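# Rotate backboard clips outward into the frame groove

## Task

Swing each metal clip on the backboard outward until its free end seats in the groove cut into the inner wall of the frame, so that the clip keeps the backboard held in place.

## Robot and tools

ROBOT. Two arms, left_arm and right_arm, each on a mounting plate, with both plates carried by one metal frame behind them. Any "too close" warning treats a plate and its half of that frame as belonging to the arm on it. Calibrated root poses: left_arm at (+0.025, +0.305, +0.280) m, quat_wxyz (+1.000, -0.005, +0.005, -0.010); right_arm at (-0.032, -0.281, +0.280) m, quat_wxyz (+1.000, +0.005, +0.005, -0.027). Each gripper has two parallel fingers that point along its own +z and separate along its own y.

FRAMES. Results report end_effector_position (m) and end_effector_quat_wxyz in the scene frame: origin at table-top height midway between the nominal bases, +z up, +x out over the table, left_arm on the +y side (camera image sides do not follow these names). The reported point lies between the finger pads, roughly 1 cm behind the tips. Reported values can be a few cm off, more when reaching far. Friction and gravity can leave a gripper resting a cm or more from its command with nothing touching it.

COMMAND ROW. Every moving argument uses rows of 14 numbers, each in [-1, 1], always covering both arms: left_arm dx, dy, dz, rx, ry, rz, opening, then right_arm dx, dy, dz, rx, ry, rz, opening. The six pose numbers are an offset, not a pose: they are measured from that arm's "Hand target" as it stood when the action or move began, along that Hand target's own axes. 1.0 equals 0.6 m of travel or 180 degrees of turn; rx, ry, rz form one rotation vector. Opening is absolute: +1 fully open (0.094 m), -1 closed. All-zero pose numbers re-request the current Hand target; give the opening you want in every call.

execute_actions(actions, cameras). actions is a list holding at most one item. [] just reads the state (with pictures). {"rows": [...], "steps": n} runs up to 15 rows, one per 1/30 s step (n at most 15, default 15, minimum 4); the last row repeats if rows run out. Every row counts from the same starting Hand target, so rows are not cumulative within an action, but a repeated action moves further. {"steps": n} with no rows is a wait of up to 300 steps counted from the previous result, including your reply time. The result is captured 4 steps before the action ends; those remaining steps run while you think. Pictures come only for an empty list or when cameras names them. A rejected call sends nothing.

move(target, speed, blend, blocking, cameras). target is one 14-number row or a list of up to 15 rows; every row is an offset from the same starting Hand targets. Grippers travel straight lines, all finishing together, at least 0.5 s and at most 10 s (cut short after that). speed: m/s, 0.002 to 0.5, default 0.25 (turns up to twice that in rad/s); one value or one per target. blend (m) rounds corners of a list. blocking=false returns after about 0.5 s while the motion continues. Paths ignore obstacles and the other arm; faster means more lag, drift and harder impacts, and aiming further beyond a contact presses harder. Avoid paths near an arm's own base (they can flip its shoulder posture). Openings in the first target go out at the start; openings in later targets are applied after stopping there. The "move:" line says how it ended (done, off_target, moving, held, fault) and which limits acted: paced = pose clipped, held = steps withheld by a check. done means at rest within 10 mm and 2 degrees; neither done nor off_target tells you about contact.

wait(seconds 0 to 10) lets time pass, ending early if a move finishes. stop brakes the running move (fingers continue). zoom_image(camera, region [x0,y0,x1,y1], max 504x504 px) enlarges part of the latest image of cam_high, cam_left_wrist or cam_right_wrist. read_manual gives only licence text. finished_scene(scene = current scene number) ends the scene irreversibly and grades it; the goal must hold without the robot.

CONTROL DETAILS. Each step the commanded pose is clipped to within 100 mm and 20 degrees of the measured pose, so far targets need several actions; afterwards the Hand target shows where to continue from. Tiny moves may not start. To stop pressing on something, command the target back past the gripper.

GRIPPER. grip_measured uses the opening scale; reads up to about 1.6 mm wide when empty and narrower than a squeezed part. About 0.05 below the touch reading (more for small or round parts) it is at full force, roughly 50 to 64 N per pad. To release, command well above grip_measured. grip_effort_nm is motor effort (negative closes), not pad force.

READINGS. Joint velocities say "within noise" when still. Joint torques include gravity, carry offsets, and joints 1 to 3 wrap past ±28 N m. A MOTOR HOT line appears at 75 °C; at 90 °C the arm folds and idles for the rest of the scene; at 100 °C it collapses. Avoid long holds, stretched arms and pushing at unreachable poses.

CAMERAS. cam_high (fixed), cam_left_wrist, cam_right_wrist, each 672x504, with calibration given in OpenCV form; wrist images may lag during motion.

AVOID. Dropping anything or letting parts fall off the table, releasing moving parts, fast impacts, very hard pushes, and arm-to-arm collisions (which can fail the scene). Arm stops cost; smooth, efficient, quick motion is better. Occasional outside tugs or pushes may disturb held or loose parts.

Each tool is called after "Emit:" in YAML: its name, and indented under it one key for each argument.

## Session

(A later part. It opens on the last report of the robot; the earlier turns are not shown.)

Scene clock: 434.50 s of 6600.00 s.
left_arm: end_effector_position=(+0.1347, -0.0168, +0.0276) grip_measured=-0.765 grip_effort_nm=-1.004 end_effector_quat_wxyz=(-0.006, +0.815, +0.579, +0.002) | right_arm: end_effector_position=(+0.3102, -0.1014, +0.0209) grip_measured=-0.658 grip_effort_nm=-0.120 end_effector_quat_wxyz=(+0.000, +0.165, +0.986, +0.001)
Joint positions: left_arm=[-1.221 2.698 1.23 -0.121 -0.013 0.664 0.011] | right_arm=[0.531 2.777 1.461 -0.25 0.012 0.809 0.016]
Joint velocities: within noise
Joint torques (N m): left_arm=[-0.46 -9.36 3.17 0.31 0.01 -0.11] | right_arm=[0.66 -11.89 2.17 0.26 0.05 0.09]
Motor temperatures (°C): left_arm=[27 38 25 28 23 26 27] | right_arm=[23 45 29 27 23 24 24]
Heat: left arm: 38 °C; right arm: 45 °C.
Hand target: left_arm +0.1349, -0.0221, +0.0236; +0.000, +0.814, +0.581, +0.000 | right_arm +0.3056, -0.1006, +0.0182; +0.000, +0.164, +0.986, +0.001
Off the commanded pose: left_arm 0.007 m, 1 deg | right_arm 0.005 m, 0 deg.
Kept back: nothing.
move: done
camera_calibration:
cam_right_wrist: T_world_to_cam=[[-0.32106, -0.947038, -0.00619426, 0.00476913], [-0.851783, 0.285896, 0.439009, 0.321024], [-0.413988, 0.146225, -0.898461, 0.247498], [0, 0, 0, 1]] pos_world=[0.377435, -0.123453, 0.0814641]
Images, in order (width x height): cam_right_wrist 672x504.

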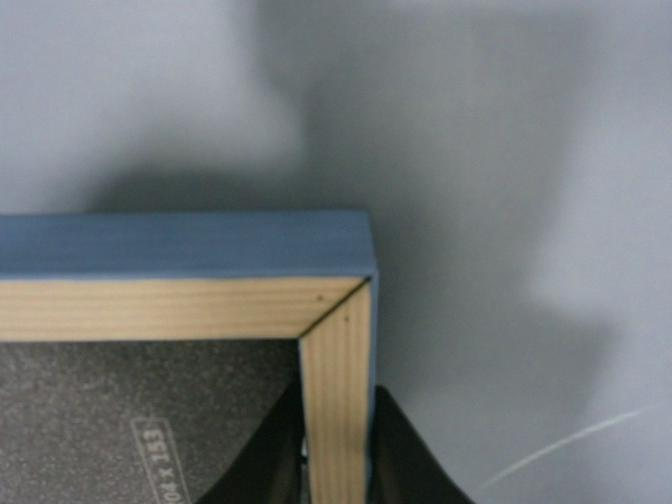

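Emit:
move:
  target:
    - [0,0,0,0,0,0,-0.80,0.01,0,-0.001,0,0,0,-0.66]
  cameras: ["cam_right_wrist"]
  speed: 0.04

Emit:
zoom_image:
  camera: "cam_right_wrist"
  region: [220, 370, 450, 504]

Scene clock: 435.53 s of 6600.00 s.
left_arm: end_effector_position=(+0.1347, -0.0168, +0.0276) grip_measured=-0.765 grip_effort_nm=-1.004 end_effector_quat_wxyz=(-0.006, +0.815, +0.579, +0.002) | right_arm: end_effector_position=(+0.3090, -0.1008, +0.0204) grip_measured=-0.659 grip_effort_nm=-0.100 end_effector_quat_wxyz=(+0.006, +0.168, +0.986, +0.002)
Joint positions: left_arm=[-1.221 2.698 1.23 -0.121 -0.013 0.664 0.011] | right_arm=[0.536 2.772 1.443 -0.226 0.017 0.821 0.016]
Joint velocities: within noise
Joint torques (N m): left_arm=[-0.46 -9.39 3.17 0.32 0.01 -0.11] | right_arm=[1.1 -12.05 1.84 0.22 0 0.1]
Motor temperatures (°C): left_arm=[27 38 26 28 23 26 27] | right_arm=[23 45 29 27 23 24 24]
Heat: left arm: 38 °C; right arm: 45 °C.
Hand target: left_arm +0.1349, -0.0221, +0.0236; +0.000, +0.814, +0.581, +0.000 | right_arm +0.3000, -0.0987, +0.0189; +0.000, +0.164, +0.986, +0.001
Off the commanded pose: left_arm 0.007 m, 1 deg | right_arm 0.009 m, 1 deg.
Kept back: nothing.
move: done
camera_calibration:
cam_right_wrist: T_world_to_cam=[[-0.327987, -0.944622, -0.0106441, 0.00736093], [-0.854752, 0.291947, 0.429145, 0.321756], [-0.402272, 0.149852, -0.903173, 0.243359], [0, 0, 0, 1]] pos_world=[0.375332, -0.12345, 0.0817941]
Images, in order (width x height): cam_right_wrist 672x504.

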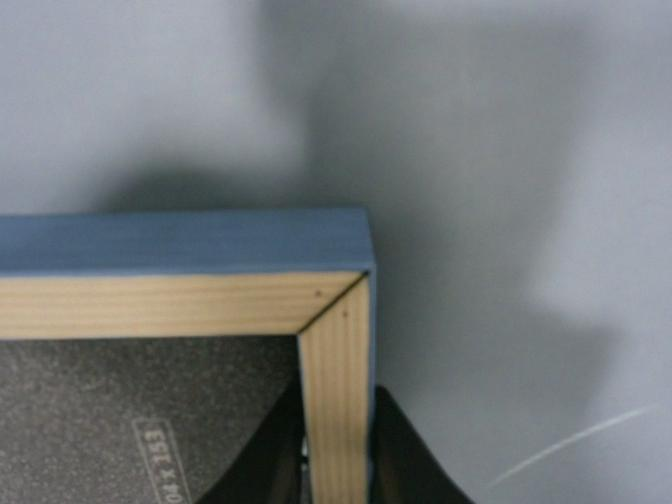

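Scaled by 2.191 from the camera's 672x504 image, which has a finer 960x720 frame.

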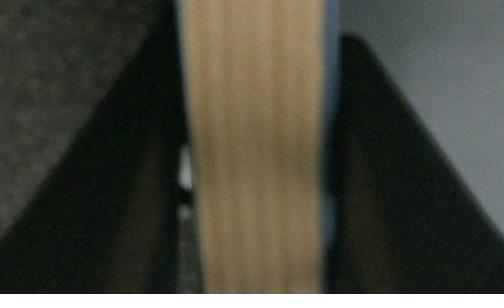

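Emit:
move:
  target:
    - [0,0,0,0,0,0,-0.80,0.012,0,0,0,0,0,-0.66]
  cameras: ["cam_right_wrist"]
  speed: 0.04

Emit:
zoom_image:
  camera: "cam_right_wrist"
  region: [220, 370, 450, 504]

Scene clock: 436.47 s of 6600.00 s.
left_arm: end_effector_position=(+0.1347, -0.0168, +0.0276) grip_measured=-0.765 grip_effort_nm=-1.009 end_effector_quat_wxyz=(-0.006, +0.815, +0.579, +0.002) | right_arm: end_effector_position=(+0.3052, -0.0996, +0.0203) grip_measured=-0.659 grip_effort_nm=-0.110 end_effector_quat_wxyz=(+0.012, +0.169, +0.985, +0.001)
Joint positions: left_arm=[-1.221 2.698 1.23 -0.121 -0.013 0.664 0.011] | right_arm=[0.547 2.765 1.418 -0.2 0.026 0.834 0.016]
Joint velocities: within noise
Joint torques (N m): left_arm=[-0.47 -9.36 3.17 0.31 0.01 -0.11] | right_arm=[1.16 -12 1.54 0.13 -0.11 0.06]
Motor temperatures (°C): left_arm=[27 38 26 28 23 26 27] | right_arm=[23 45 29 27 23 24 24]
Heat: left arm: 38 °C; right arm: 45 °C.
Hand target: left_arm +0.1349, -0.0221, +0.0236; +0.000, +0.814, +0.581, +0.000 | right_arm +0.2930, -0.0964, +0.0188; +0.000, +0.165, +0.986, +0.001
Off the commanded pose: left_arm 0.007 m, 1 deg | right_arm 0.013 m, 1 deg.
Kept back: nothing.
move: off_target (right_arm)
camera_calibration:
cam_right_wrist: T_world_to_cam=[[-0.329545, -0.94408, -0.0106279, 0.0078389], [-0.858879, 0.295091, 0.418627, 0.320041], [-0.392082, 0.147085, -0.908096, 0.23828], [0, 0, 0, 1]] pos_world=[0.370885, -0.122088, 0.082486]
Images, in order (width x height): cam_right_wrist 672x504.

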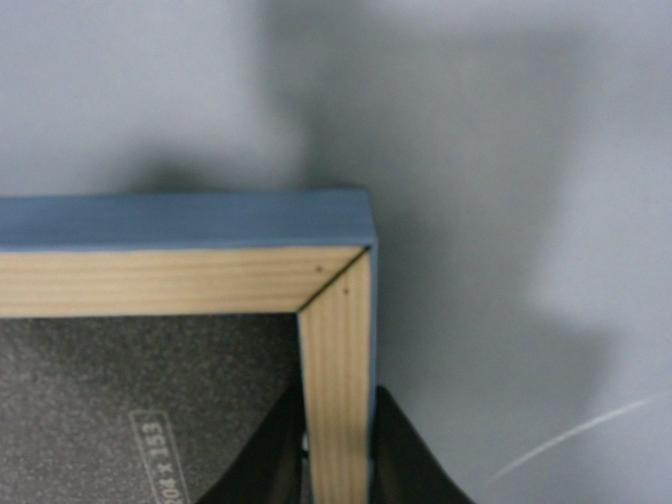

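Scaled by 2.191 from the camera's 672x504 image, which has a finer 960x720 frame.

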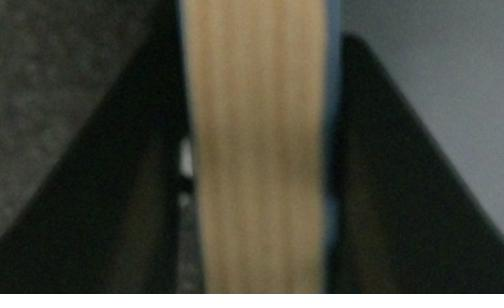

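Emit:
move:
  target:
    - [0,0,0,0,0,0,-0.80,0.006,0,0,0,0,0,-0.66]
  cameras: []
  speed: 0.04

Emit:
move:
  target:
    - [0,0,0,0,0,0,-0.80,-0.03,0,0,0,0,0,-0.5]
    - [0,0,0,0,0,0,-0.80,-0.02,0,-0.07,0,0,0,-0.3]
  cameras: ["cam_right_wrist"]
  speed: 0.1

Emit:
zoom_image:
  camera: "cam_right_wrist"
  region: [220, 330, 350, 460]

Scene clock: 437.47 s of 6600.00 s.
left_arm: end_effector_position=(+0.1347, -0.0168, +0.0276) grip_measured=-0.765 grip_effort_nm=-1.009 end_effector_quat_wxyz=(-0.006, +0.815, +0.579, +0.002) | right_arm: end_effector_position=(+0.3048, -0.0992, +0.0205) grip_measured=-0.659 grip_effort_nm=-0.110 end_effector_quat_wxyz=(+0.017, +0.171, +0.985, +0.001)
Joint positions: left_arm=[-1.221 2.698 1.23 -0.121 -0.013 0.664 0.011] | right_arm=[0.552 2.761 1.406 -0.185 0.033 0.841 0.016]
Joint velocities: within noise
Joint torques (N m): left_arm=[-0.47 -9.37 3.17 0.31 0.01 -0.11] | right_arm=[1.52 -12.05 1.69 0.1 -0.17 0.1]
Motor temperatures (°C): left_arm=[27 37 26 28 23 26 27] | right_arm=[23 45 29 27 23 24 24]
Heat: left arm: 37 °C; right arm: 45 °C.
Hand target: left_arm +0.1349, -0.0221, +0.0236; +0.000, +0.814, +0.581, +0.000 | right_arm +0.2899, -0.0951, +0.0189; +0.000, +0.164, +0.986, +0.001
Off the commanded pose: left_arm 0.007 m, 1 deg | right_arm 0.016 m, 2 deg.
Kept back: nothing.
move: off_target (right_arm)
No camera images: "cameras" was empty.

Scene clock: 439.57 s of 6600.00 s.
left_arm: end_effector_position=(+0.1347, -0.0168, +0.0276) grip_measured=-0.765 grip_effort_nm=-1.004 end_effector_quat_wxyz=(-0.006, +0.815, +0.579, +0.002) | right_arm: end_effector_position=(+0.3072, -0.1006, +0.0562) grip_measured=-0.301 grip_effort_nm=0.042 end_effector_quat_wxyz=(+0.007, +0.166, +0.986, +0.002)
Joint positions: left_arm=[-1.221 2.698 1.23 -0.121 -0.013 0.664 0.011] | right_arm=[0.541 2.65 1.374 -0.278 0.02 0.821 0.033]
Joint velocities: within noise
Joint torques (N m): left_arm=[-0.46 -9.36 3.18 0.31 0.01 -0.11] | right_arm=[0.84 -13.31 2.3 -0.03 -0.05 0.02]
Motor temperatures (°C): left_arm=[27 37 26 28 23 26 27] | right_arm=[23 46 29 27 23 24 24]
Heat: left arm: 37 °C; right arm: 46 °C.
Hand target: left_arm +0.1348, -0.0221, +0.0236; +0.000, +0.814, +0.581, +0.000 | right_arm +0.3013, -0.0990, +0.0609; +0.000, +0.164, +0.986, +0.001
Off the commanded pose: left_arm 0.007 m, 1 deg | right_arm 0.008 m, 1 deg.
Kept back: nothing.
move: done
camera_calibration:
cam_right_wrist: T_world_to_cam=[[-0.322964, -0.946367, -0.00917335, 0.00558895], [-0.857209, 0.288402, 0.426634, 0.305352], [-0.401106, 0.145651, -0.904378, 0.274241], [0, 0, 0, 1]] pos_world=[0.373555, -0.122718, 0.117795]
Images, in order (width x height): cam_right_wrist 672x504.

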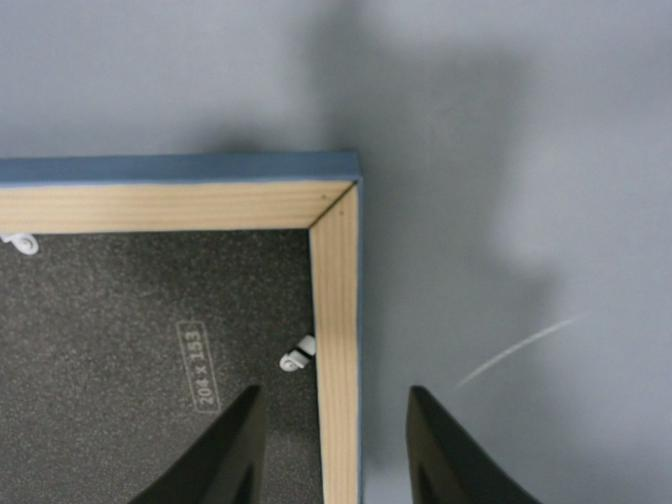

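Scaled by 3.877 from the camera's 672x504 image, which has a finer 960x720 frame.

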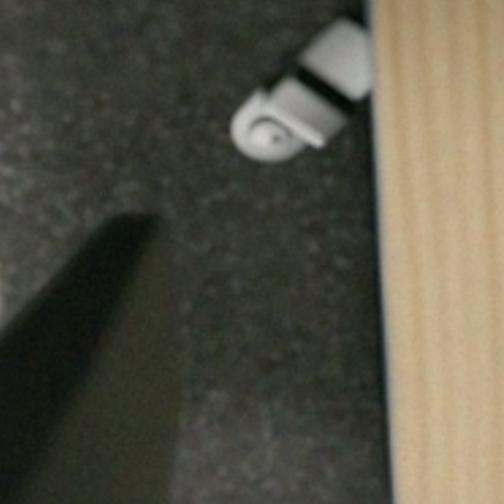

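Emit:
move:
  target:
    - [0,0,0,0,0,0,-0.80,-0.022,0,0.0,0,0,0,-0.4]
    - [0,0,0,0,0,0,-0.80,-0.022,0,0.072,0,0,0,-0.5]
    - [0,0,0,0,0,0,-0.80,-0.022,0,0.085,0,0,0,-0.5]
  cameras: ["cam_right_wrist"]
  speed: 0.08

Emit:
zoom_image:
  camera: "cam_right_wrist"
  region: [220, 370, 450, 504]

Scene clock: 443.13 s of 6600.00 s.
left_arm: end_effector_position=(+0.1347, -0.0168, +0.0276) grip_measured=-0.765 grip_effort_nm=-1.004 end_effector_quat_wxyz=(-0.006, +0.815, +0.579, +0.002) | right_arm: end_effector_position=(+0.3163, -0.1005, +0.0212) grip_measured=-0.498 grip_effort_nm=-0.110 end_effector_quat_wxyz=(+0.006, +0.164, +0.987, +0.001)
Joint positions: left_arm=[-1.221 2.698 1.23 -0.121 -0.013 0.664 0.011] | right_arm=[0.529 2.782 1.48 -0.255 0.019 0.804 0.024]
Joint velocities: within noise
Joint torques (N m): left_arm=[-0.46 -9.36 3.18 0.31 0.01 -0.11] | right_arm=[-0.43 -9.46 4.53 0.21 -0.04 -0.06]
Motor temperatures (°C): left_arm=[27 37 26 28 23 26 27] | right_arm=[23 46 29 27 23 24 24]
Heat: left arm: 37 °C; right arm: 46 °C.
Hand target: left_arm +0.1348, -0.0221, +0.0236; +0.000, +0.814, +0.581, +0.000 | right_arm +0.3136, -0.1033, +0.0099; +0.000, +0.164, +0.986, +0.001
Off the commanded pose: left_arm 0.007 m, 1 deg | right_arm 0.012 m, 1 deg.
Kept back: nothing.
move: off_target (right_arm)
camera_calibration:
cam_right_wrist: T_world_to_cam=[[-0.318612, -0.947854, -0.00768686, 0.0067113], [-0.857461, 0.284751, 0.428577, 0.327727], [-0.404039, 0.143141, -0.903473, 0.246856], [0, 0, 0, 1]] pos_world=[0.382891, -0.122295, 0.0826231]
Images, in order (width x height): cam_right_wrist 672x504.

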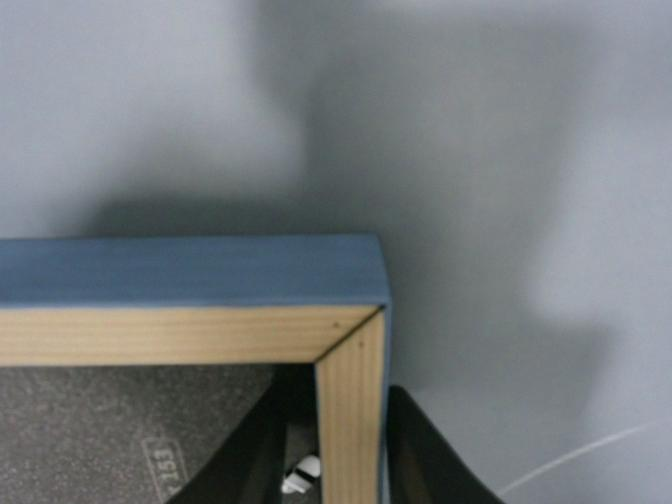

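Scaled by 2.191 from the camera's 672x504 image, which has a finer 960x720 frame.

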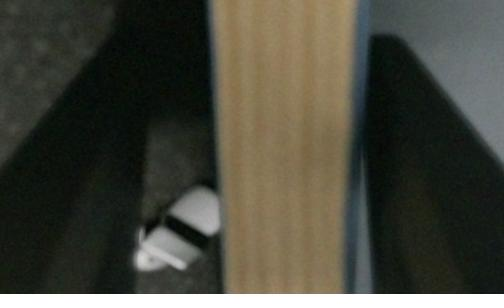

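Emit:
move:
  target:
    - [0,0,0,0,0,0,-0.80,0,-0.006,-0.01,0,0,0,-0.5]
    - [0,0,0,0,0,0,-0.80,0.0,-0.006,-0.009,0,0,0,-0.67]
    - [0,0,0,0,0,0,-0.80,0.035,-0.006,-0.009,0,0,0,-0.67]
  cameras: ["cam_right_wrist"]
  speed: 0.06

Emit:
zoom_image:
  camera: "cam_right_wrist"
  region: [270, 400, 400, 504]

Scene clock: 445.83 s of 6600.00 s.
left_arm: end_effector_position=(+0.1347, -0.0168, +0.0276) grip_measured=-0.765 grip_effort_nm=-1.009 end_effector_quat_wxyz=(-0.006, +0.815, +0.580, +0.002) | right_arm: end_effector_position=(+0.3093, -0.1011, +0.0202) grip_measured=-0.668 grip_effort_nm=-0.120 end_effector_quat_wxyz=(+0.018, +0.169, +0.985, +0.005)
Joint positions: left_arm=[-1.221 2.698 1.23 -0.121 -0.013 0.664 0.011] | right_arm=[0.54 2.765 1.415 -0.184 0.027 0.825 0.016]
Joint velocities: within noise
Joint torques (N m): left_arm=[-0.47 -9.37 3.15 0.31 0.01 -0.11] | right_arm=[1.37 -11.52 1.52 0.09 -0.1 0.09]
Motor temperatures (°C): left_arm=[27 37 26 28 23 26 27] | right_arm=[23 46 29 27 23 24 24]
Heat: left arm: 37 °C; right arm: 46 °C.
Hand target: left_arm +0.1348, -0.0221, +0.0236; +0.000, +0.814, +0.581, +0.000 | right_arm +0.2925, -0.1000, +0.0152; +0.000, +0.164, +0.986, +0.001
Off the commanded pose: left_arm 0.007 m, 1 deg | right_arm 0.017 m, 2 deg.
Kept back: nothing.
move: off_target (right_arm)
camera_calibration:
cam_right_wrist: T_world_to_cam=[[-0.328128, -0.94443, -0.0196144, 0.00745622], [-0.864677, 0.291929, 0.408791, 0.325665], [-0.380348, 0.151096, -0.912417, 0.236804], [0, 0, 0, 1]] pos_world=[0.37411, -0.123809, 0.0830809]
Images, in order (width x height): cam_right_wrist 672x504.

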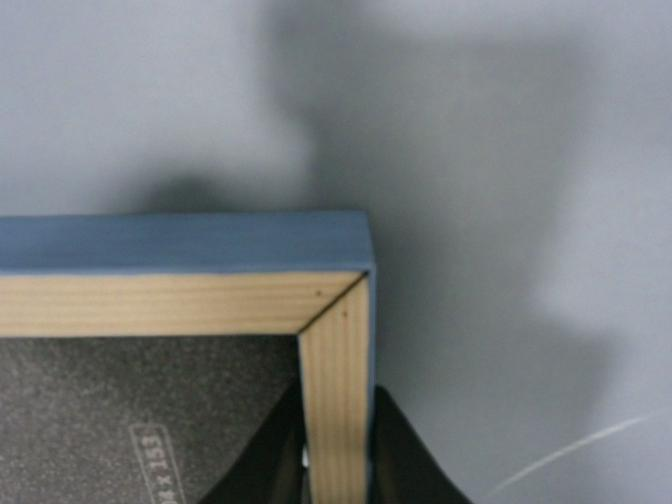

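Scaled by 3.877 from the camera's 672x504 image, which has a finer 960x720 frame.

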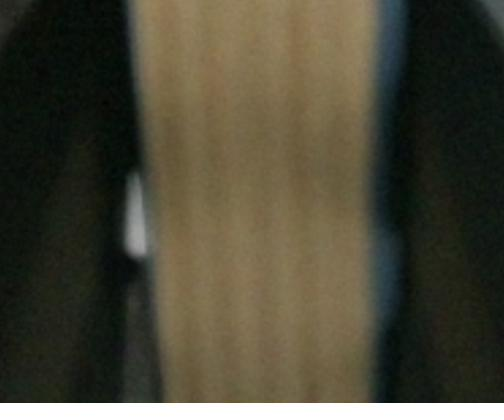

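Emit:
move:
  target:
    - [0,0,0,0,0,0,-0.80,0.02,0,0,0,0,0,-0.67]
  cameras: []
  speed: 0.05

Emit:
move:
  target:
    - [0,0,0,0,0,0,-0.80,0.02,0,0,0,0,0,-0.67]
  cameras: ["cam_right_wrist"]
  speed: 0.05

Emit:
zoom_image:
  camera: "cam_right_wrist"
  region: [270, 400, 400, 504]

Scene clock: 446.80 s of 6600.00 s.
left_arm: end_effector_position=(+0.1347, -0.0168, +0.0276) grip_measured=-0.765 grip_effort_nm=-1.009 end_effector_quat_wxyz=(-0.006, +0.815, +0.580, +0.002) | right_arm: end_effector_position=(+0.3051, -0.0998, +0.0203) grip_measured=-0.668 grip_effort_nm=-0.115 end_effector_quat_wxyz=(+0.031, +0.173, +0.984, +0.003)
Joint positions: left_arm=[-1.221 2.698 1.23 -0.121 -0.013 0.664 0.011] | right_arm=[0.557 2.753 1.375 -0.139 0.048 0.85 0.016]
Joint velocities: within noise
Joint torques (N m): left_arm=[-0.44 -9.36 3.17 0.31 0.01 -0.11] | right_arm=[1.81 -11.22 1.28 -0.03 -0.31 0.11]
Motor temperatures (°C): left_arm=[27 37 26 28 23 26 27] | right_arm=[23 46 29 27 23 24 24]
Heat: left arm: 37 °C; right arm: 46 °C.
Hand target: left_arm +0.1348, -0.0221, +0.0236; +0.000, +0.814, +0.581, +0.000 | right_arm +0.2812, -0.0961, +0.0152; +0.000, +0.164, +0.986, +0.001
Off the commanded pose: left_arm 0.007 m, 1 deg | right_arm 0.025 m, 4 deg.
Kept back: nothing.
move: off_target (right_arm)
No camera images: "cameras" was empty.

Scene clock: 447.50 s of 6600.00 s.
left_arm: end_effector_position=(+0.1347, -0.0168, +0.0276) grip_measured=-0.765 grip_effort_nm=-1.013 end_effector_quat_wxyz=(-0.006, +0.815, +0.580, +0.002) | right_arm: end_effector_position=(+0.2996, -0.0985, +0.0204) grip_measured=-0.668 grip_effort_nm=-0.115 end_effector_quat_wxyz=(+0.043, +0.176, +0.983, +0.000)
Joint positions: left_arm=[-1.221 2.698 1.23 -0.121 -0.013 0.664 0.011] | right_arm=[0.577 2.743 1.337 -0.098 0.069 0.876 0.016]
Joint velocities: within noise
Joint torques (N m): left_arm=[-0.47 -9.37 3.15 0.31 0.01 -0.11] | right_arm=[2.17 -11.17 0.96 -0.04 -0.45 0.03]
Motor temperatures (°C): left_arm=[27 37 26 28 23 26 27] | right_arm=[23 46 29 27 23 24 24]
Heat: left arm: 37 °C; right arm: 46 °C.
Hand target: left_arm +0.1348, -0.0221, +0.0236; +0.000, +0.814, +0.581, +0.000 | right_arm +0.2700, -0.0922, +0.0153; +0.000, +0.165, +0.986, +0.001
Off the commanded pose: left_arm 0.007 m, 1 deg | right_arm 0.031 m, 5 deg.
Kept back: nothing.
move: off_target (right_arm)
camera_calibration:
cam_right_wrist: T_world_to_cam=[[-0.342437, -0.939366, -0.0181116, 0.0114901], [-0.87797, 0.313073, 0.362153, 0.323496], [-0.334524, 0.139916, -0.931943, 0.218566], [0, 0, 0, 1]] pos_world=[0.36107, -0.121065, 0.0867442]
Images, in order (width x height): cam_right_wrist 672x504.

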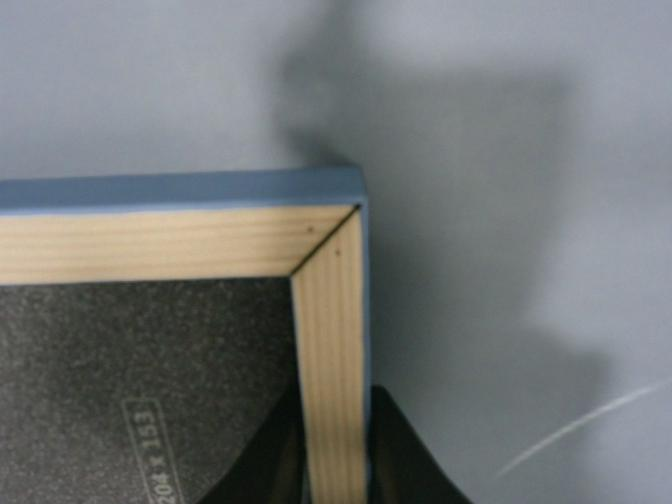

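Scaled by 3.877 from the camera's 672x504 image, which has a finer 960x720 frame.

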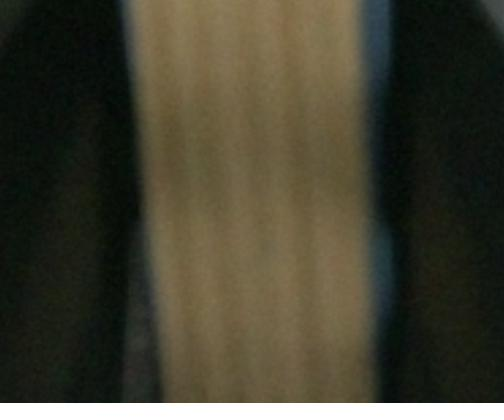

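Emit:
move:
  target:
    - [0,0,0,0,0,0,-0.80,-0.06,0,0,0,0,0,-0.5]
    - [0,0,0,0,0,0,-0.80,-0.05,0,-0.07,0,0,0,-0.3]
  cameras: ["cam_right_wrist"]
  speed: 0.1

Emit:
zoom_image:
  camera: "cam_right_wrist"
  region: [220, 330, 350, 460]

Scene clock: 452.07 s of 6600.00 s.
left_arm: end_effector_position=(+0.1348, -0.0167, +0.0276) grip_measured=-0.765 grip_effort_nm=-1.009 end_effector_quat_wxyz=(-0.006, +0.815, +0.580, +0.002) | right_arm: end_effector_position=(+0.3033, -0.1027, +0.0522) grip_measured=-0.301 grip_effort_nm=0.042 end_effector_quat_wxyz=(+0.005, +0.166, +0.986, +0.003)
Joint positions: left_arm=[-1.221 2.698 1.23 -0.122 -0.013 0.663 0.011] | right_arm=[0.538 2.656 1.357 -0.258 0.015 0.818 0.033]
Joint velocities: within noise
Joint torques (N m): left_arm=[-0.47 -9.36 3.18 0.32 0.02 -0.1] | right_arm=[0.62 -13.33 2.45 -0.02 0 0.07]
Motor temperatures (°C): left_arm=[27 37 26 28 23 26 27] | right_arm=[23 46 29 27 23 24 24]
Heat: left arm: 37 °C; right arm: 46 °C.
Hand target: left_arm +0.1348, -0.0221, +0.0236; +0.000, +0.814, +0.581, +0.000 | right_arm +0.2982, -0.1019, +0.0572; +0.000, +0.164, +0.986, +0.001
Off the commanded pose: left_arm 0.007 m, 1 deg | right_arm 0.007 m, 1 deg.
Kept back: nothing.
move: done
camera_calibration:
cam_right_wrist: T_world_to_cam=[[-0.32256, -0.946477, -0.011659, 0.00227236], [-0.855687, 0.286308, 0.431078, 0.303365], [-0.404667, 0.149025, -0.902239, 0.270662], [0, 0, 0, 1]] pos_world=[0.369847, -0.125041, 0.113455]
Images, in order (width x height): cam_right_wrist 672x504.

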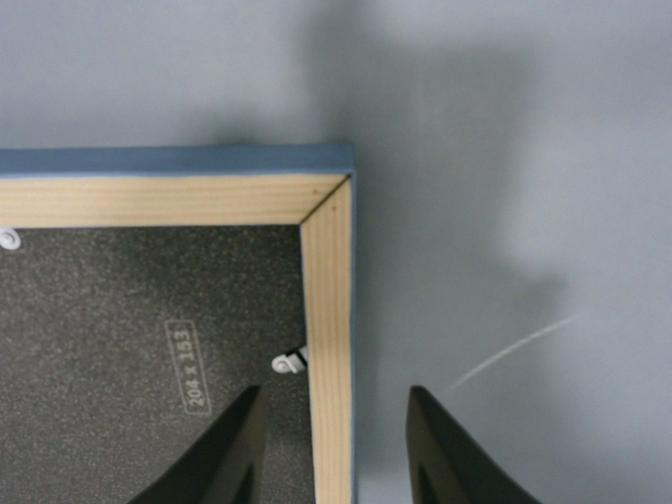

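Scaled by 3.877 from the camera's 672x504 image, which has a finer 960x720 frame.

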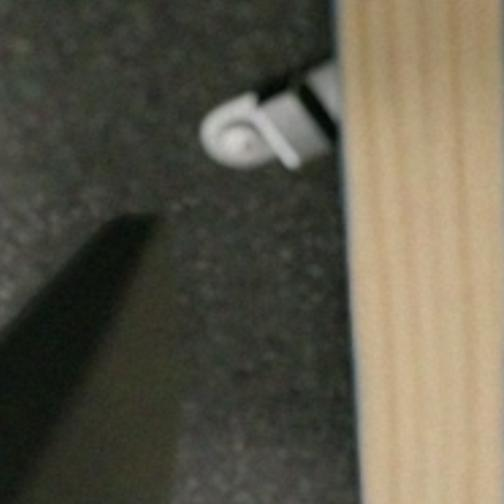

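Emit:
execute_actions:
  actions: []
  cameras: ["all"]

Emit:
zoom_image:
  camera: "cam_right_wrist"
  region: [150, 150, 550, 450]

Scene clock: 453.30 s of 6600.00 s.
left_arm: end_effector_position=(+0.1348, -0.0167, +0.0276) grip_measured=-0.765 grip_effort_nm=-1.009 end_effector_quat_wxyz=(-0.006, +0.815, +0.580, +0.002) | right_arm: end_effector_position=(+0.3032, -0.1027, +0.0522) grip_measured=-0.301 grip_effort_nm=0.042 end_effector_quat_wxyz=(+0.005, +0.166, +0.986, +0.003)
Joint positions: left_arm=[-1.221 2.698 1.23 -0.122 -0.013 0.663 0.011] | right_arm=[0.538 2.656 1.357 -0.258 0.015 0.818 0.033]
Joint velocities: within noise
Joint torques (N m): left_arm=[-0.47 -9.39 3.18 0.31 0.01 -0.09] | right_arm=[0.68 -13.45 2.39 -0.01 -0.02 0.05]
Motor temperatures (°C): left_arm=[27 37 26 28 23 26 27] | right_arm=[23 47 29 27 23 24 24]
Heat: left arm: 37 °C; right arm: 47 °C.
Hand target: left_arm +0.1348, -0.0221, +0.0236; +0.000, +0.814, +0.581, +0.000 | right_arm +0.2982, -0.1019, +0.0572; +0.000, +0.164, +0.986, +0.001
Off the commanded pose: left_arm 0.007 m, 1 deg | right_arm 0.007 m, 1 deg.
Steps of this call (1-37: nothing new was sent). Readings (end_effector_position of left_arm | right_arm):
1: (+0.1348, -0.0167, +0.0276) | (+0.3033, -0.1027, +0.0522)
2: (+0.1348, -0.0167, +0.0276) | (+0.3033, -0.1027, +0.0522)
4: (+0.1348, -0.0167, +0.0276) | (+0.3033, -0.1027, +0.0522)
8: (+0.1348, -0.0167, +0.0276) | (+0.3032, -0.1027, +0.0522)
37: the state above
camera_calibration:
cam_left_wrist: T_world_to_cam=[[-0.9459, 0.324145, 0.0142345, 0.133405], [0.299584, 0.855699, 0.421934, 0.00483185], [0.124587, 0.403372, -0.906515, 0.0985675], [0, 0, 0, 1]] pos_world=[0.11246, -0.0871366, 0.0854152]
cam_right_wrist: T_world_to_cam=[[-0.322559, -0.946481, -0.0113817, 0.00218828], [-0.855543, 0.28638, 0.431316, 0.303258], [-0.404973, 0.148862, -0.902129, 0.270704], [0, 0, 0, 1]] pos_world=[0.369784, -0.125074, 0.113435]

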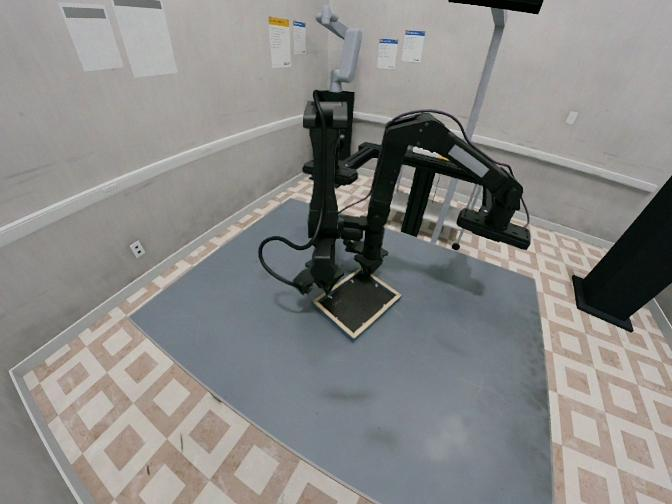

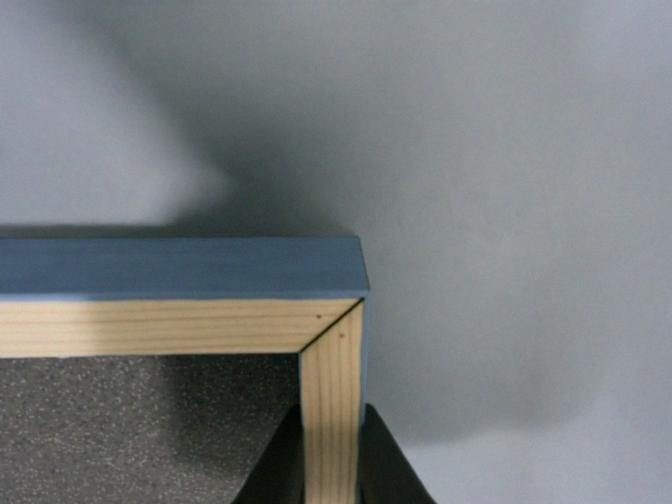

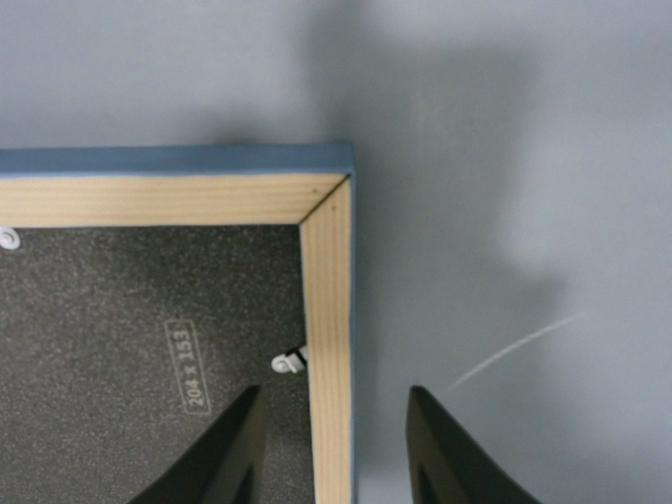

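Scaled by 1.260 from the camera's 672x504 image, which has a finer 960x720 frame.

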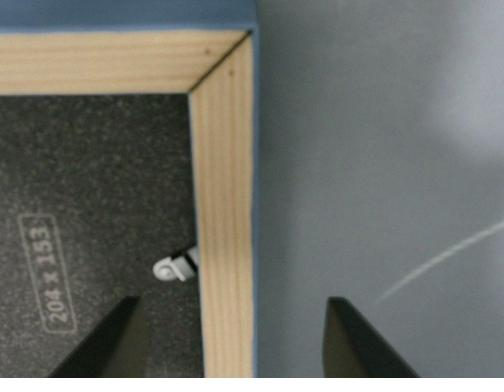

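Emit:
move:
  target: [0,0,0,0,0,0,-0.8, -0.03,0,0,0,0,0,-0.3]
  speed: 0.08
  cameras: ["cam_right_wrist"]

Scene clock: 454.63 s of 6600.00 s.
left_arm: end_effector_position=(+0.1348, -0.0167, +0.0276) grip_measured=-0.765 grip_effort_nm=-1.009 end_effector_quat_wxyz=(-0.006, +0.815, +0.580, +0.002) | right_arm: end_effector_position=(+0.3149, -0.1069, +0.0573) grip_measured=-0.301 grip_effort_nm=0.037 end_effector_quat_wxyz=(+0.005, +0.166, +0.986, +0.003)
Joint positions: left_arm=[-1.221 2.698 1.23 -0.122 -0.013 0.663 0.011] | right_arm=[0.515 2.656 1.398 -0.299 0.015 0.795 0.033]
Joint velocities: within noise
Joint torques (N m): left_arm=[-0.47 -9.37 3.17 0.32 0.01 -0.09] | right_arm=[-0.1 -11.37 4.75 -0.04 0.01 -0.07]
Motor temperatures (°C): left_arm=[27 37 26 28 23 26 27] | right_arm=[23 47 29 27 23 24 24]
Heat: left arm: 37 °C; right arm: 47 °C.
Hand target: left_arm +0.1348, -0.0221, +0.0236; +0.000, +0.814, +0.581, +0.000 | right_arm +0.3153, -0.1078, +0.0572; +0.000, +0.164, +0.986, +0.001
Off the commanded pose: left_arm 0.007 m, 1 deg | right_arm 0.001 m, 1 deg.
Kept back: nothing.
move: done
camera_calibration:
cam_right_wrist: T_world_to_cam=[[-0.322918, -0.94637, -0.0103673, 0.00220263], [-0.855076, 0.287037, 0.431805, 0.31221], [-0.405671, 0.148303, -0.901908, 0.28076], [0, 0, 0, 1]] pos_world=[0.381571, -0.129169, 0.118428]
Images, in order (width x height): cam_right_wrist 672x504.

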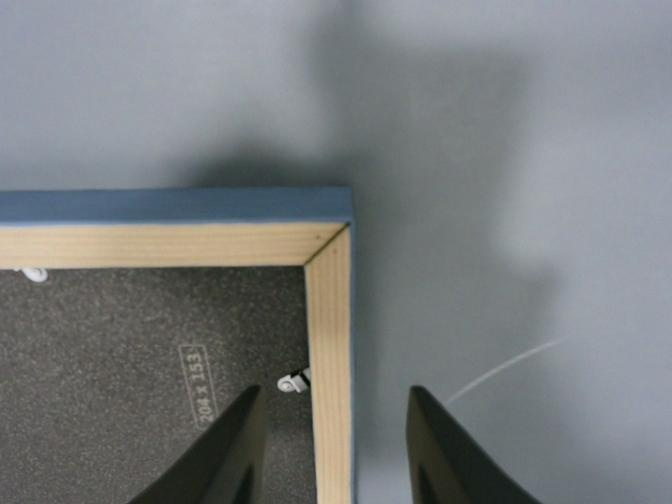

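Emit:
move:
  target: [0,0,0,0,0,0,-0.8, 0,0,0.05,0,0,0,-0.4]
  speed: 0.08
  cameras: ["cam_right_wrist"]

Scene clock: 455.90 s of 6600.00 s.
left_arm: end_effector_position=(+0.1348, -0.0167, +0.0276) grip_measured=-0.765 grip_effort_nm=-1.009 end_effector_quat_wxyz=(-0.006, +0.815, +0.580, +0.002) | right_arm: end_effector_position=(+0.3155, -0.1062, +0.0358) grip_measured=-0.398 grip_effort_nm=-0.120 end_effector_quat_wxyz=(+0.002, +0.165, +0.986, +0.001)
Joint positions: left_arm=[-1.221 2.698 1.23 -0.122 -0.013 0.663 0.011] | right_arm=[0.515 2.73 1.444 -0.277 0.015 0.793 0.028]
Joint velocities: within noise
Joint torques (N m): left_arm=[-0.47 -9.37 3.15 0.32 0.01 -0.09] | right_arm=[-0.13 -9.8 4.81 0.2 0.01 -0.11]
Motor temperatures (°C): left_arm=[27 37 26 28 23 26 27] | right_arm=[23 47 29 27 23 24 24]
Heat: left arm: 37 °C; right arm: 47 °C.
Hand target: left_arm +0.1348, -0.0221, +0.0236; +0.000, +0.814, +0.581, +0.000 | right_arm +0.3153, -0.1077, +0.0273; +0.000, +0.164, +0.986, +0.001
Off the commanded pose: left_arm 0.007 m, 1 deg | right_arm 0.009 m, 0 deg.
Kept back: nothing.
move: done
camera_calibration:
cam_right_wrist: T_world_to_cam=[[-0.32108, -0.947033, -0.00602144, 0.00193157], [-0.853278, 0.286523, 0.435684, 0.321047], [-0.410882, 0.145027, -0.90008, 0.262742], [0, 0, 0, 1]] pos_world=[0.382519, -0.128263, 0.0966252]
Images, in order (width x height): cam_right_wrist 672x504.

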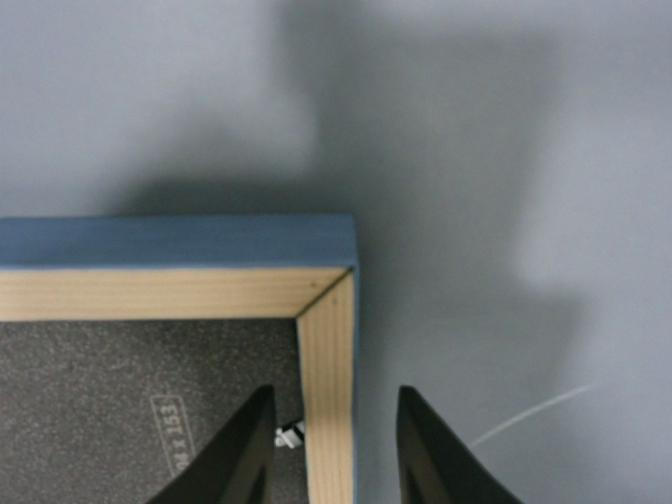

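Emit:
move:
  target: [0,0,0,0,0,0,-0.8, 0,0,0.035,0,0,0,-0.5]
  speed: 0.05
  cameras: ["cam_right_wrist"]

Scene clock: 456.87 s of 6600.00 s.
left_arm: end_effector_position=(+0.1348, -0.0167, +0.0276) grip_measured=-0.765 grip_effort_nm=-1.009 end_effector_quat_wxyz=(-0.006, +0.815, +0.580, +0.002) | right_arm: end_effector_position=(+0.3194, -0.1041, +0.0209) grip_measured=-0.499 grip_effort_nm=-0.110 end_effector_quat_wxyz=(+0.006, +0.165, +0.986, +0.003)
Joint positions: left_arm=[-1.221 2.698 1.23 -0.122 -0.013 0.663 0.011] | right_arm=[0.515 2.785 1.485 -0.255 0.015 0.792 0.024]
Joint velocities: within noise
Joint torques (N m): left_arm=[-0.49 -9.37 3.17 0.31 0.02 -0.09] | right_arm=[-0.2 -8.88 4.67 0.31 0.01 -0.07]
Motor temperatures (°C): left_arm=[27 37 26 28 23 26 27] | right_arm=[23 47 29 27 23 24 24]
Heat: left arm: 37 °C; right arm: 47 °C.
Hand target: left_arm +0.1348, -0.0221, +0.0236; +0.000, +0.814, +0.581, +0.000 | right_arm +0.3152, -0.1078, +0.0062; +0.000, +0.165, +0.986, +0.001
Off the commanded pose: left_arm 0.007 m, 1 deg | right_arm 0.016 m, 1 deg.
Kept back: nothing.
move: off_target (right_arm)
camera_calibration:
cam_right_wrist: T_world_to_cam=[[-0.320396, -0.947208, -0.011968, 0.00504337], [-0.856718, 0.28435, 0.430325, 0.331247], [-0.404204, 0.148128, -0.902595, 0.248854], [0, 0, 0, 1]] pos_world=[0.385989, -0.126275, 0.0821314]
Images, in order (width x height): cam_right_wrist 672x504.

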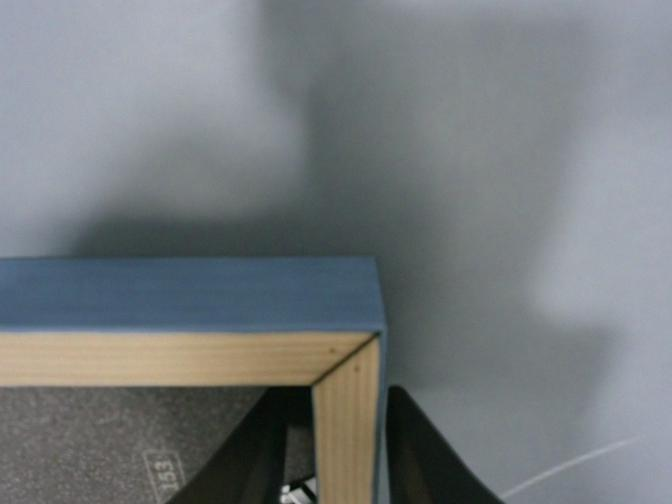

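Emit:
move:
  target:
    - [0,0,0,0,0,0,-0.8, 0.0,-0.012,-0.012,0,0,0,-0.5]
    - [0,0,0,0,0,0,-0.8, 0.0,-0.012,-0.015,0,0,0,-0.67]
  speed: 0.05
  cameras: ["cam_right_wrist"]

Scene clock: 458.30 s of 6600.00 s.
left_arm: end_effector_position=(+0.1348, -0.0167, +0.0276) grip_measured=-0.765 grip_effort_nm=-1.004 end_effector_quat_wxyz=(-0.006, +0.815, +0.580, +0.002) | right_arm: end_effector_position=(+0.3190, -0.1055, +0.0202) grip_measured=-0.668 grip_effort_nm=-0.134 end_effector_quat_wxyz=(+0.004, +0.162, +0.987, +0.011)
Joint positions: left_arm=[-1.221 2.698 1.23 -0.122 -0.013 0.663 0.011] | right_arm=[0.506 2.782 1.472 -0.239 0.001 0.779 0.016]
Joint velocities: within noise
Joint torques (N m): left_arm=[-0.47 -9.4 3.17 0.32 0.02 -0.1] | right_arm=[-0.61 -11.49 1.98 0.18 0.1 -0.05]
Motor temperatures (°C): left_arm=[27 37 26 28 23 26 27] | right_arm=[23 47 29 27 23 24 24]
Heat: left arm: 37 °C; right arm: 47 °C.
Hand target: left_arm +0.1348, -0.0221, +0.0236; +0.000, +0.814, +0.581, +0.000 | right_arm +0.3129, -0.1145, +0.0152; +0.000, +0.164, +0.986, +0.001
Off the commanded pose: left_arm 0.007 m, 1 deg | right_arm 0.012 m, 1 deg.
Kept back: nothing.
move: off_target (right_arm); target 2's new opening was sent with right_arm's hand 0.012 m and 1 deg from that target
camera_calibration:
cam_right_wrist: T_world_to_cam=[[-0.315941, -0.948428, -0.025809, 0.00226287], [-0.857809, 0.273919, 0.434894, 0.330804], [-0.405396, 0.15954, -0.900112, 0.249829], [0, 0, 0, 1]] pos_world=[0.385761, -0.128325, 0.0810676]
Images, in order (width x height): cam_right_wrist 672x504.

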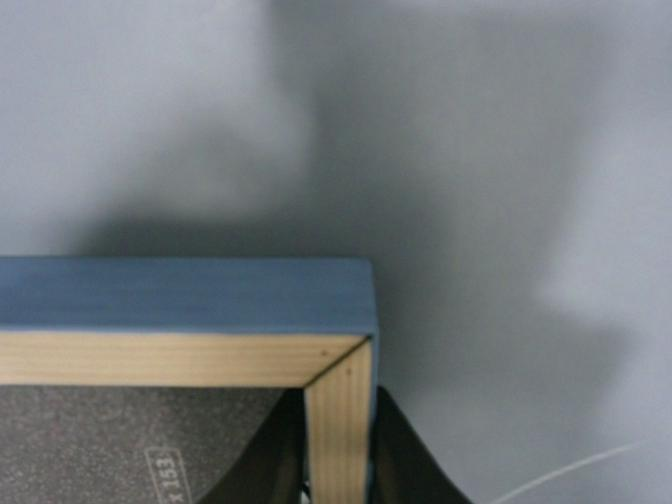

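Emit:
move:
  target: [0,0,0,0,0,0,-0.8, 0.035,-0.003,0,0,0,0,-0.67]
  speed: 0.04
  cameras: ["cam_right_wrist"]

Emit:
move:
  target: [0,0,0,0,0,0,-0.8, 0.02,0,0,0,0,0,-0.67]
  speed: 0.04
  cameras: []

Emit:
move:
  target: [0,0,0,0,0,0,-0.8, 0.02,0,0,0,0,0,-0.67]
  speed: 0.04
  cameras: ["cam_right_wrist","cam_left_wrist"]

Scene clock: 459.33 s of 6600.00 s.
left_arm: end_effector_position=(+0.1348, -0.0167, +0.0276) grip_measured=-0.765 grip_effort_nm=-1.013 end_effector_quat_wxyz=(-0.006, +0.815, +0.580, +0.002) | right_arm: end_effector_position=(+0.3097, -0.1039, +0.0200) grip_measured=-0.668 grip_effort_nm=-0.120 end_effector_quat_wxyz=(+0.017, +0.166, +0.986, +0.017)
Joint positions: left_arm=[-1.221 2.698 1.23 -0.122 -0.013 0.663 0.011] | right_arm=[0.523 2.758 1.392 -0.154 0.006 0.804 0.016]
Joint velocities: within noise
Joint torques (N m): left_arm=[-0.47 -9.37 3.17 0.31 0.02 -0.1] | right_arm=[0.95 -11.37 1.31 0.01 0.07 0.03]
Motor temperatures (°C): left_arm=[27 37 26 28 23 26 27] | right_arm=[23 47 29 27 23 24 24]
Heat: left arm: 37 °C; right arm: 47 °C.
Hand target: left_arm +0.1348, -0.0221, +0.0236; +0.000, +0.814, +0.581, +0.000 | right_arm +0.2926, -0.1093, +0.0153; +0.000, +0.164, +0.986, +0.001
Off the commanded pose: left_arm 0.007 m, 1 deg | right_arm 0.019 m, 3 deg.
Kept back: nothing.
move: off_target (right_arm)
camera_calibration:
cam_right_wrist: T_world_to_cam=[[-0.323441, -0.945251, -0.0434329, 0.00390935], [-0.867113, 0.277703, 0.413516, 0.326094], [-0.378815, 0.171409, -0.90946, 0.238851], [0, 0, 0, 1]] pos_world=[0.374505, -0.127803, 0.0825506]
Images, in order (width x height): cam_right_wrist 672x504.

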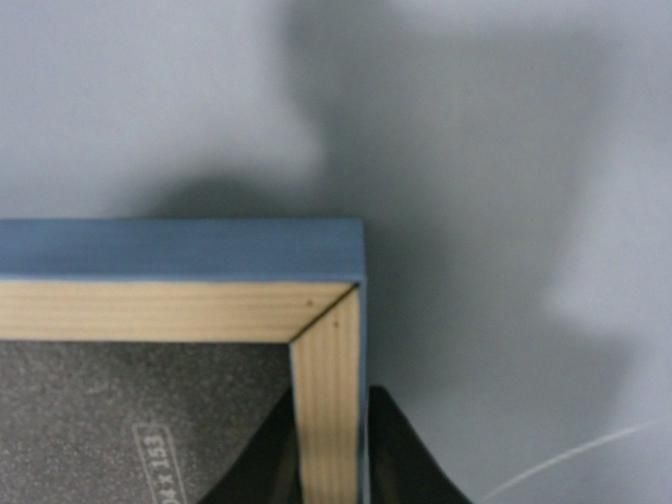

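Scene clock: 460.03 s of 6600.00 s.
left_arm: end_effector_position=(+0.1348, -0.0167, +0.0276) grip_measured=-0.765 grip_effort_nm=-1.009 end_effector_quat_wxyz=(-0.006, +0.815, +0.580, +0.002) | right_arm: end_effector_position=(+0.3002, -0.1011, +0.0198) grip_measured=-0.668 grip_effort_nm=-0.115 end_effector_quat_wxyz=(+0.020, +0.168, +0.985, +0.016)
Joint positions: left_arm=[-1.221 2.698 1.23 -0.122 -0.013 0.663 0.011] | right_arm=[0.544 2.747 1.351 -0.12 0.013 0.828 0.016]
Joint velocities: within noise
Joint torques (N m): left_arm=[-0.49 -9.36 3.17 0.31 0.02 -0.09] | right_arm=[1.18 -11.23 1.21 0 0.03 0.09]
Motor temperatures (°C): left_arm=[27 37 26 28 23 26 27] | right_arm=[23 47 29 27 23 24 24]
Heat: left arm: 37 °C; right arm: 47 °C.
Hand target: left_arm +0.1348, -0.0221, +0.0236; +0.000, +0.814, +0.581, +0.000 | right_arm +0.2811, -0.1056, +0.0152; +0.000, +0.165, +0.986, +0.001
Off the commanded pose: left_arm 0.007 m, 1 deg | right_arm 0.020 m, 3 deg.
Kept back: nothing.
move: off_target (right_arm)
No camera images: "cameras" was empty.

Scene clock: 460.73 s of 6600.00 s.
left_arm: end_effector_position=(+0.1348, -0.0167, +0.0276) grip_measured=-0.765 grip_effort_nm=-1.009 end_effector_quat_wxyz=(-0.006, +0.815, +0.580, +0.002) | right_arm: end_effector_position=(+0.2986, -0.1008, +0.0201) grip_measured=-0.668 grip_effort_nm=-0.115 end_effector_quat_wxyz=(+0.039, +0.173, +0.984, +0.012)
Joint positions: left_arm=[-1.221 2.698 1.23 -0.122 -0.013 0.663 0.011] | right_arm=[0.561 2.737 1.314 -0.07 0.043 0.854 0.016]
Joint velocities: within noise
Joint torques (N m): left_arm=[-0.46 -9.37 3.17 0.31 0.02 -0.09] | right_arm=[1.68 -11.29 1.1 -0.14 -0.26 0.06]
Motor temperatures (°C): left_arm=[27 37 26 28 23 26 27] | right_arm=[23 47 29 27 23 24 24]
Heat: left arm: 37 °C; right arm: 47 °C.
Hand target: left_arm +0.1348, -0.0221, +0.0236; +0.000, +0.814, +0.581, +0.000 | right_arm +0.2698, -0.1016, +0.0152; +0.000, +0.164, +0.986, +0.001
Off the commanded pose: left_arm 0.007 m, 1 deg | right_arm 0.029 m, 5 deg.
Kept back: nothing.
move: off_target (right_arm)
camera_calibration:
cam_left_wrist: T_world_to_cam=[[-0.9459, 0.324145, 0.0142345, 0.133405], [0.299584, 0.855699, 0.421934, 0.00483185], [0.124587, 0.403372, -0.906515, 0.0985675], [0, 0, 0, 1]] pos_world=[0.11246, -0.0871366, 0.0854152]
cam_right_wrist: T_world_to_cam=[[-0.335673, -0.941088, -0.0409406, 0.00719963], [-0.878918, 0.297271, 0.373006, 0.321904], [-0.338861, 0.161192, -0.926925, 0.221542], [0, 0, 0, 1]] pos_world=[0.360416, -0.124628, 0.0855754]
Images, in order (width x height): cam_left_wrist 672x504, cam_right_wrist 672x504.

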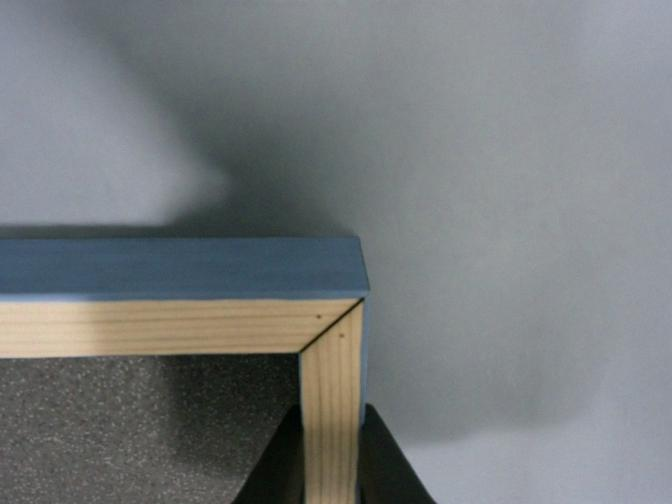

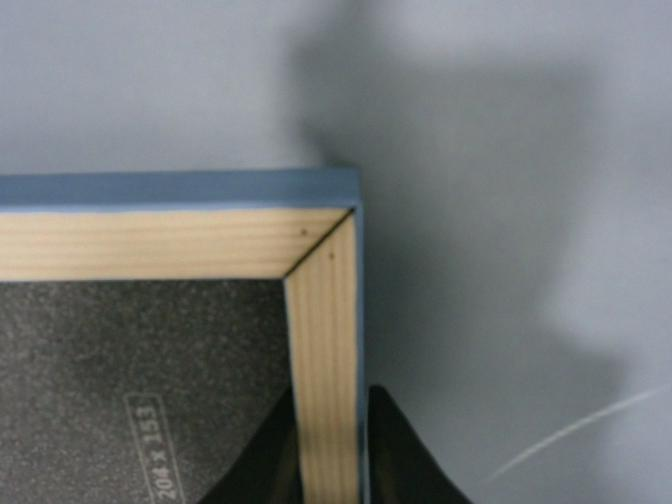

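Emit:
move:
  target: [0,0,0,0,0,0,-0.8, 0.022,0,0,0,0,0,-0.67]
  speed: 0.04
  cameras: []

Emit:
move:
  target: [0,0,0,0,0,0,-0.8, 0.02,0,0,0,0,0,-0.67]
  speed: 0.04
  cameras: ["cam_right_wrist"]

Scene clock: 461.67 s of 6600.00 s.
left_arm: end_effector_position=(+0.1323, -0.0144, +0.0277) grip_measured=-0.765 grip_effort_nm=-1.009 end_effector_quat_wxyz=(-0.012, +0.816, +0.579, +0.003) | right_arm: end_effector_position=(+0.2911, -0.1002, +0.0202) grip_measured=-0.669 grip_effort_nm=-0.110 end_effector_quat_wxyz=(+0.050, +0.176, +0.983, +0.007)
Joint positions: left_arm=[-1.224 2.698 1.23 -0.134 -0.011 0.663 0.011] | right_arm=[0.584 2.727 1.273 -0.03 0.068 0.883 0.016]
Joint velocities: within noise
Joint torques (N m): left_arm=[-0.21 -9.4 3.14 0.39 -0.01 -0.09] | right_arm=[1.95 -10.77 0.85 -0.32 -0.46 0.07]
Motor temperatures (°C): left_arm=[27 37 26 28 23 26 27] | right_arm=[23 47 29 27 23 24 24]
Heat: left arm: 37 °C; right arm: 47 °C.
Hand target: left_arm +0.1348, -0.0221, +0.0236; +0.000, +0.814, +0.581, +0.000 | right_arm +0.2572, -0.0974, +0.0152; +0.000, +0.164, +0.986, +0.001
Off the commanded pose: left_arm 0.009 m, 1 deg | right_arm 0.034 m, 6 deg.
Kept back: nothing.
move: off_target (right_arm)
No camera images: "cameras" was empty.

Scene clock: 462.37 s of 6600.00 s.
left_arm: end_effector_position=(+0.1279, -0.0121, +0.0276) grip_measured=-0.765 grip_effort_nm=-1.009 end_effector_quat_wxyz=(-0.020, +0.817, +0.577, +0.000) | right_arm: end_effector_position=(+0.2846, -0.0992, +0.0203) grip_measured=-0.669 grip_effort_nm=-0.115 end_effector_quat_wxyz=(+0.060, +0.179, +0.982, +0.002)
Joint positions: left_arm=[-1.229 2.699 1.23 -0.147 0 0.663 0.011] | right_arm=[0.606 2.719 1.237 0.006 0.091 0.909 0.016]
Joint velocities: within noise
Joint torques (N m): left_arm=[0.16 -9.51 3.04 0.49 -0.12 -0.1] | right_arm=[2.3 -10.86 0.66 -0.32 -0.63 0.06]
Motor temperatures (°C): left_arm=[27 37 26 28 23 26 27] | right_arm=[23 47 29 27 23 24 24]
Heat: left arm: 37 °C; right arm: 47 °C.
Hand target: left_arm +0.1348, -0.0219, +0.0235; +0.000, +0.814, +0.581, +0.000 | right_arm +0.2459, -0.0935, +0.0152; +0.000, +0.164, +0.986, +0.001
Off the commanded pose: left_arm 0.013 m, 2 deg | right_arm 0.040 m, 7 deg.
Kept back: nothing.
move: off_target (left_arm, right_arm)
camera_calibration:
cam_right_wrist: T_world_to_cam=[[-0.34662, -0.937543, -0.0294527, 0.00728175], [-0.88858, 0.318136, 0.330476, 0.314746], [-0.300466, 0.140721, -0.943355, 0.204191], [0, 0, 0, 1]] pos_world=[0.343553, -0.122039, 0.0888227]
Images, in order (width x height): cam_right_wrist 672x504.

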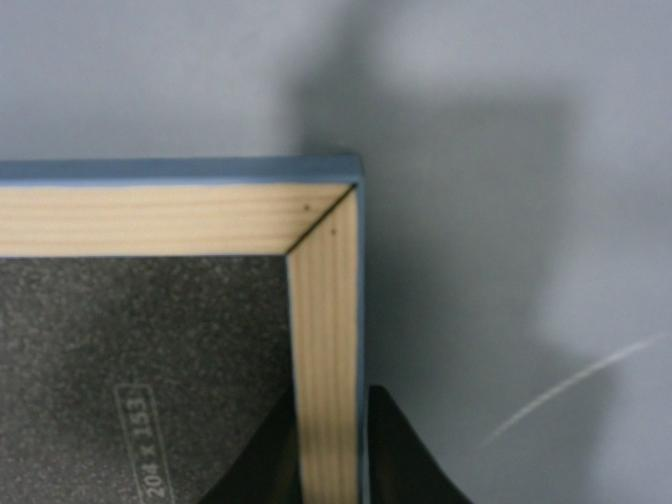

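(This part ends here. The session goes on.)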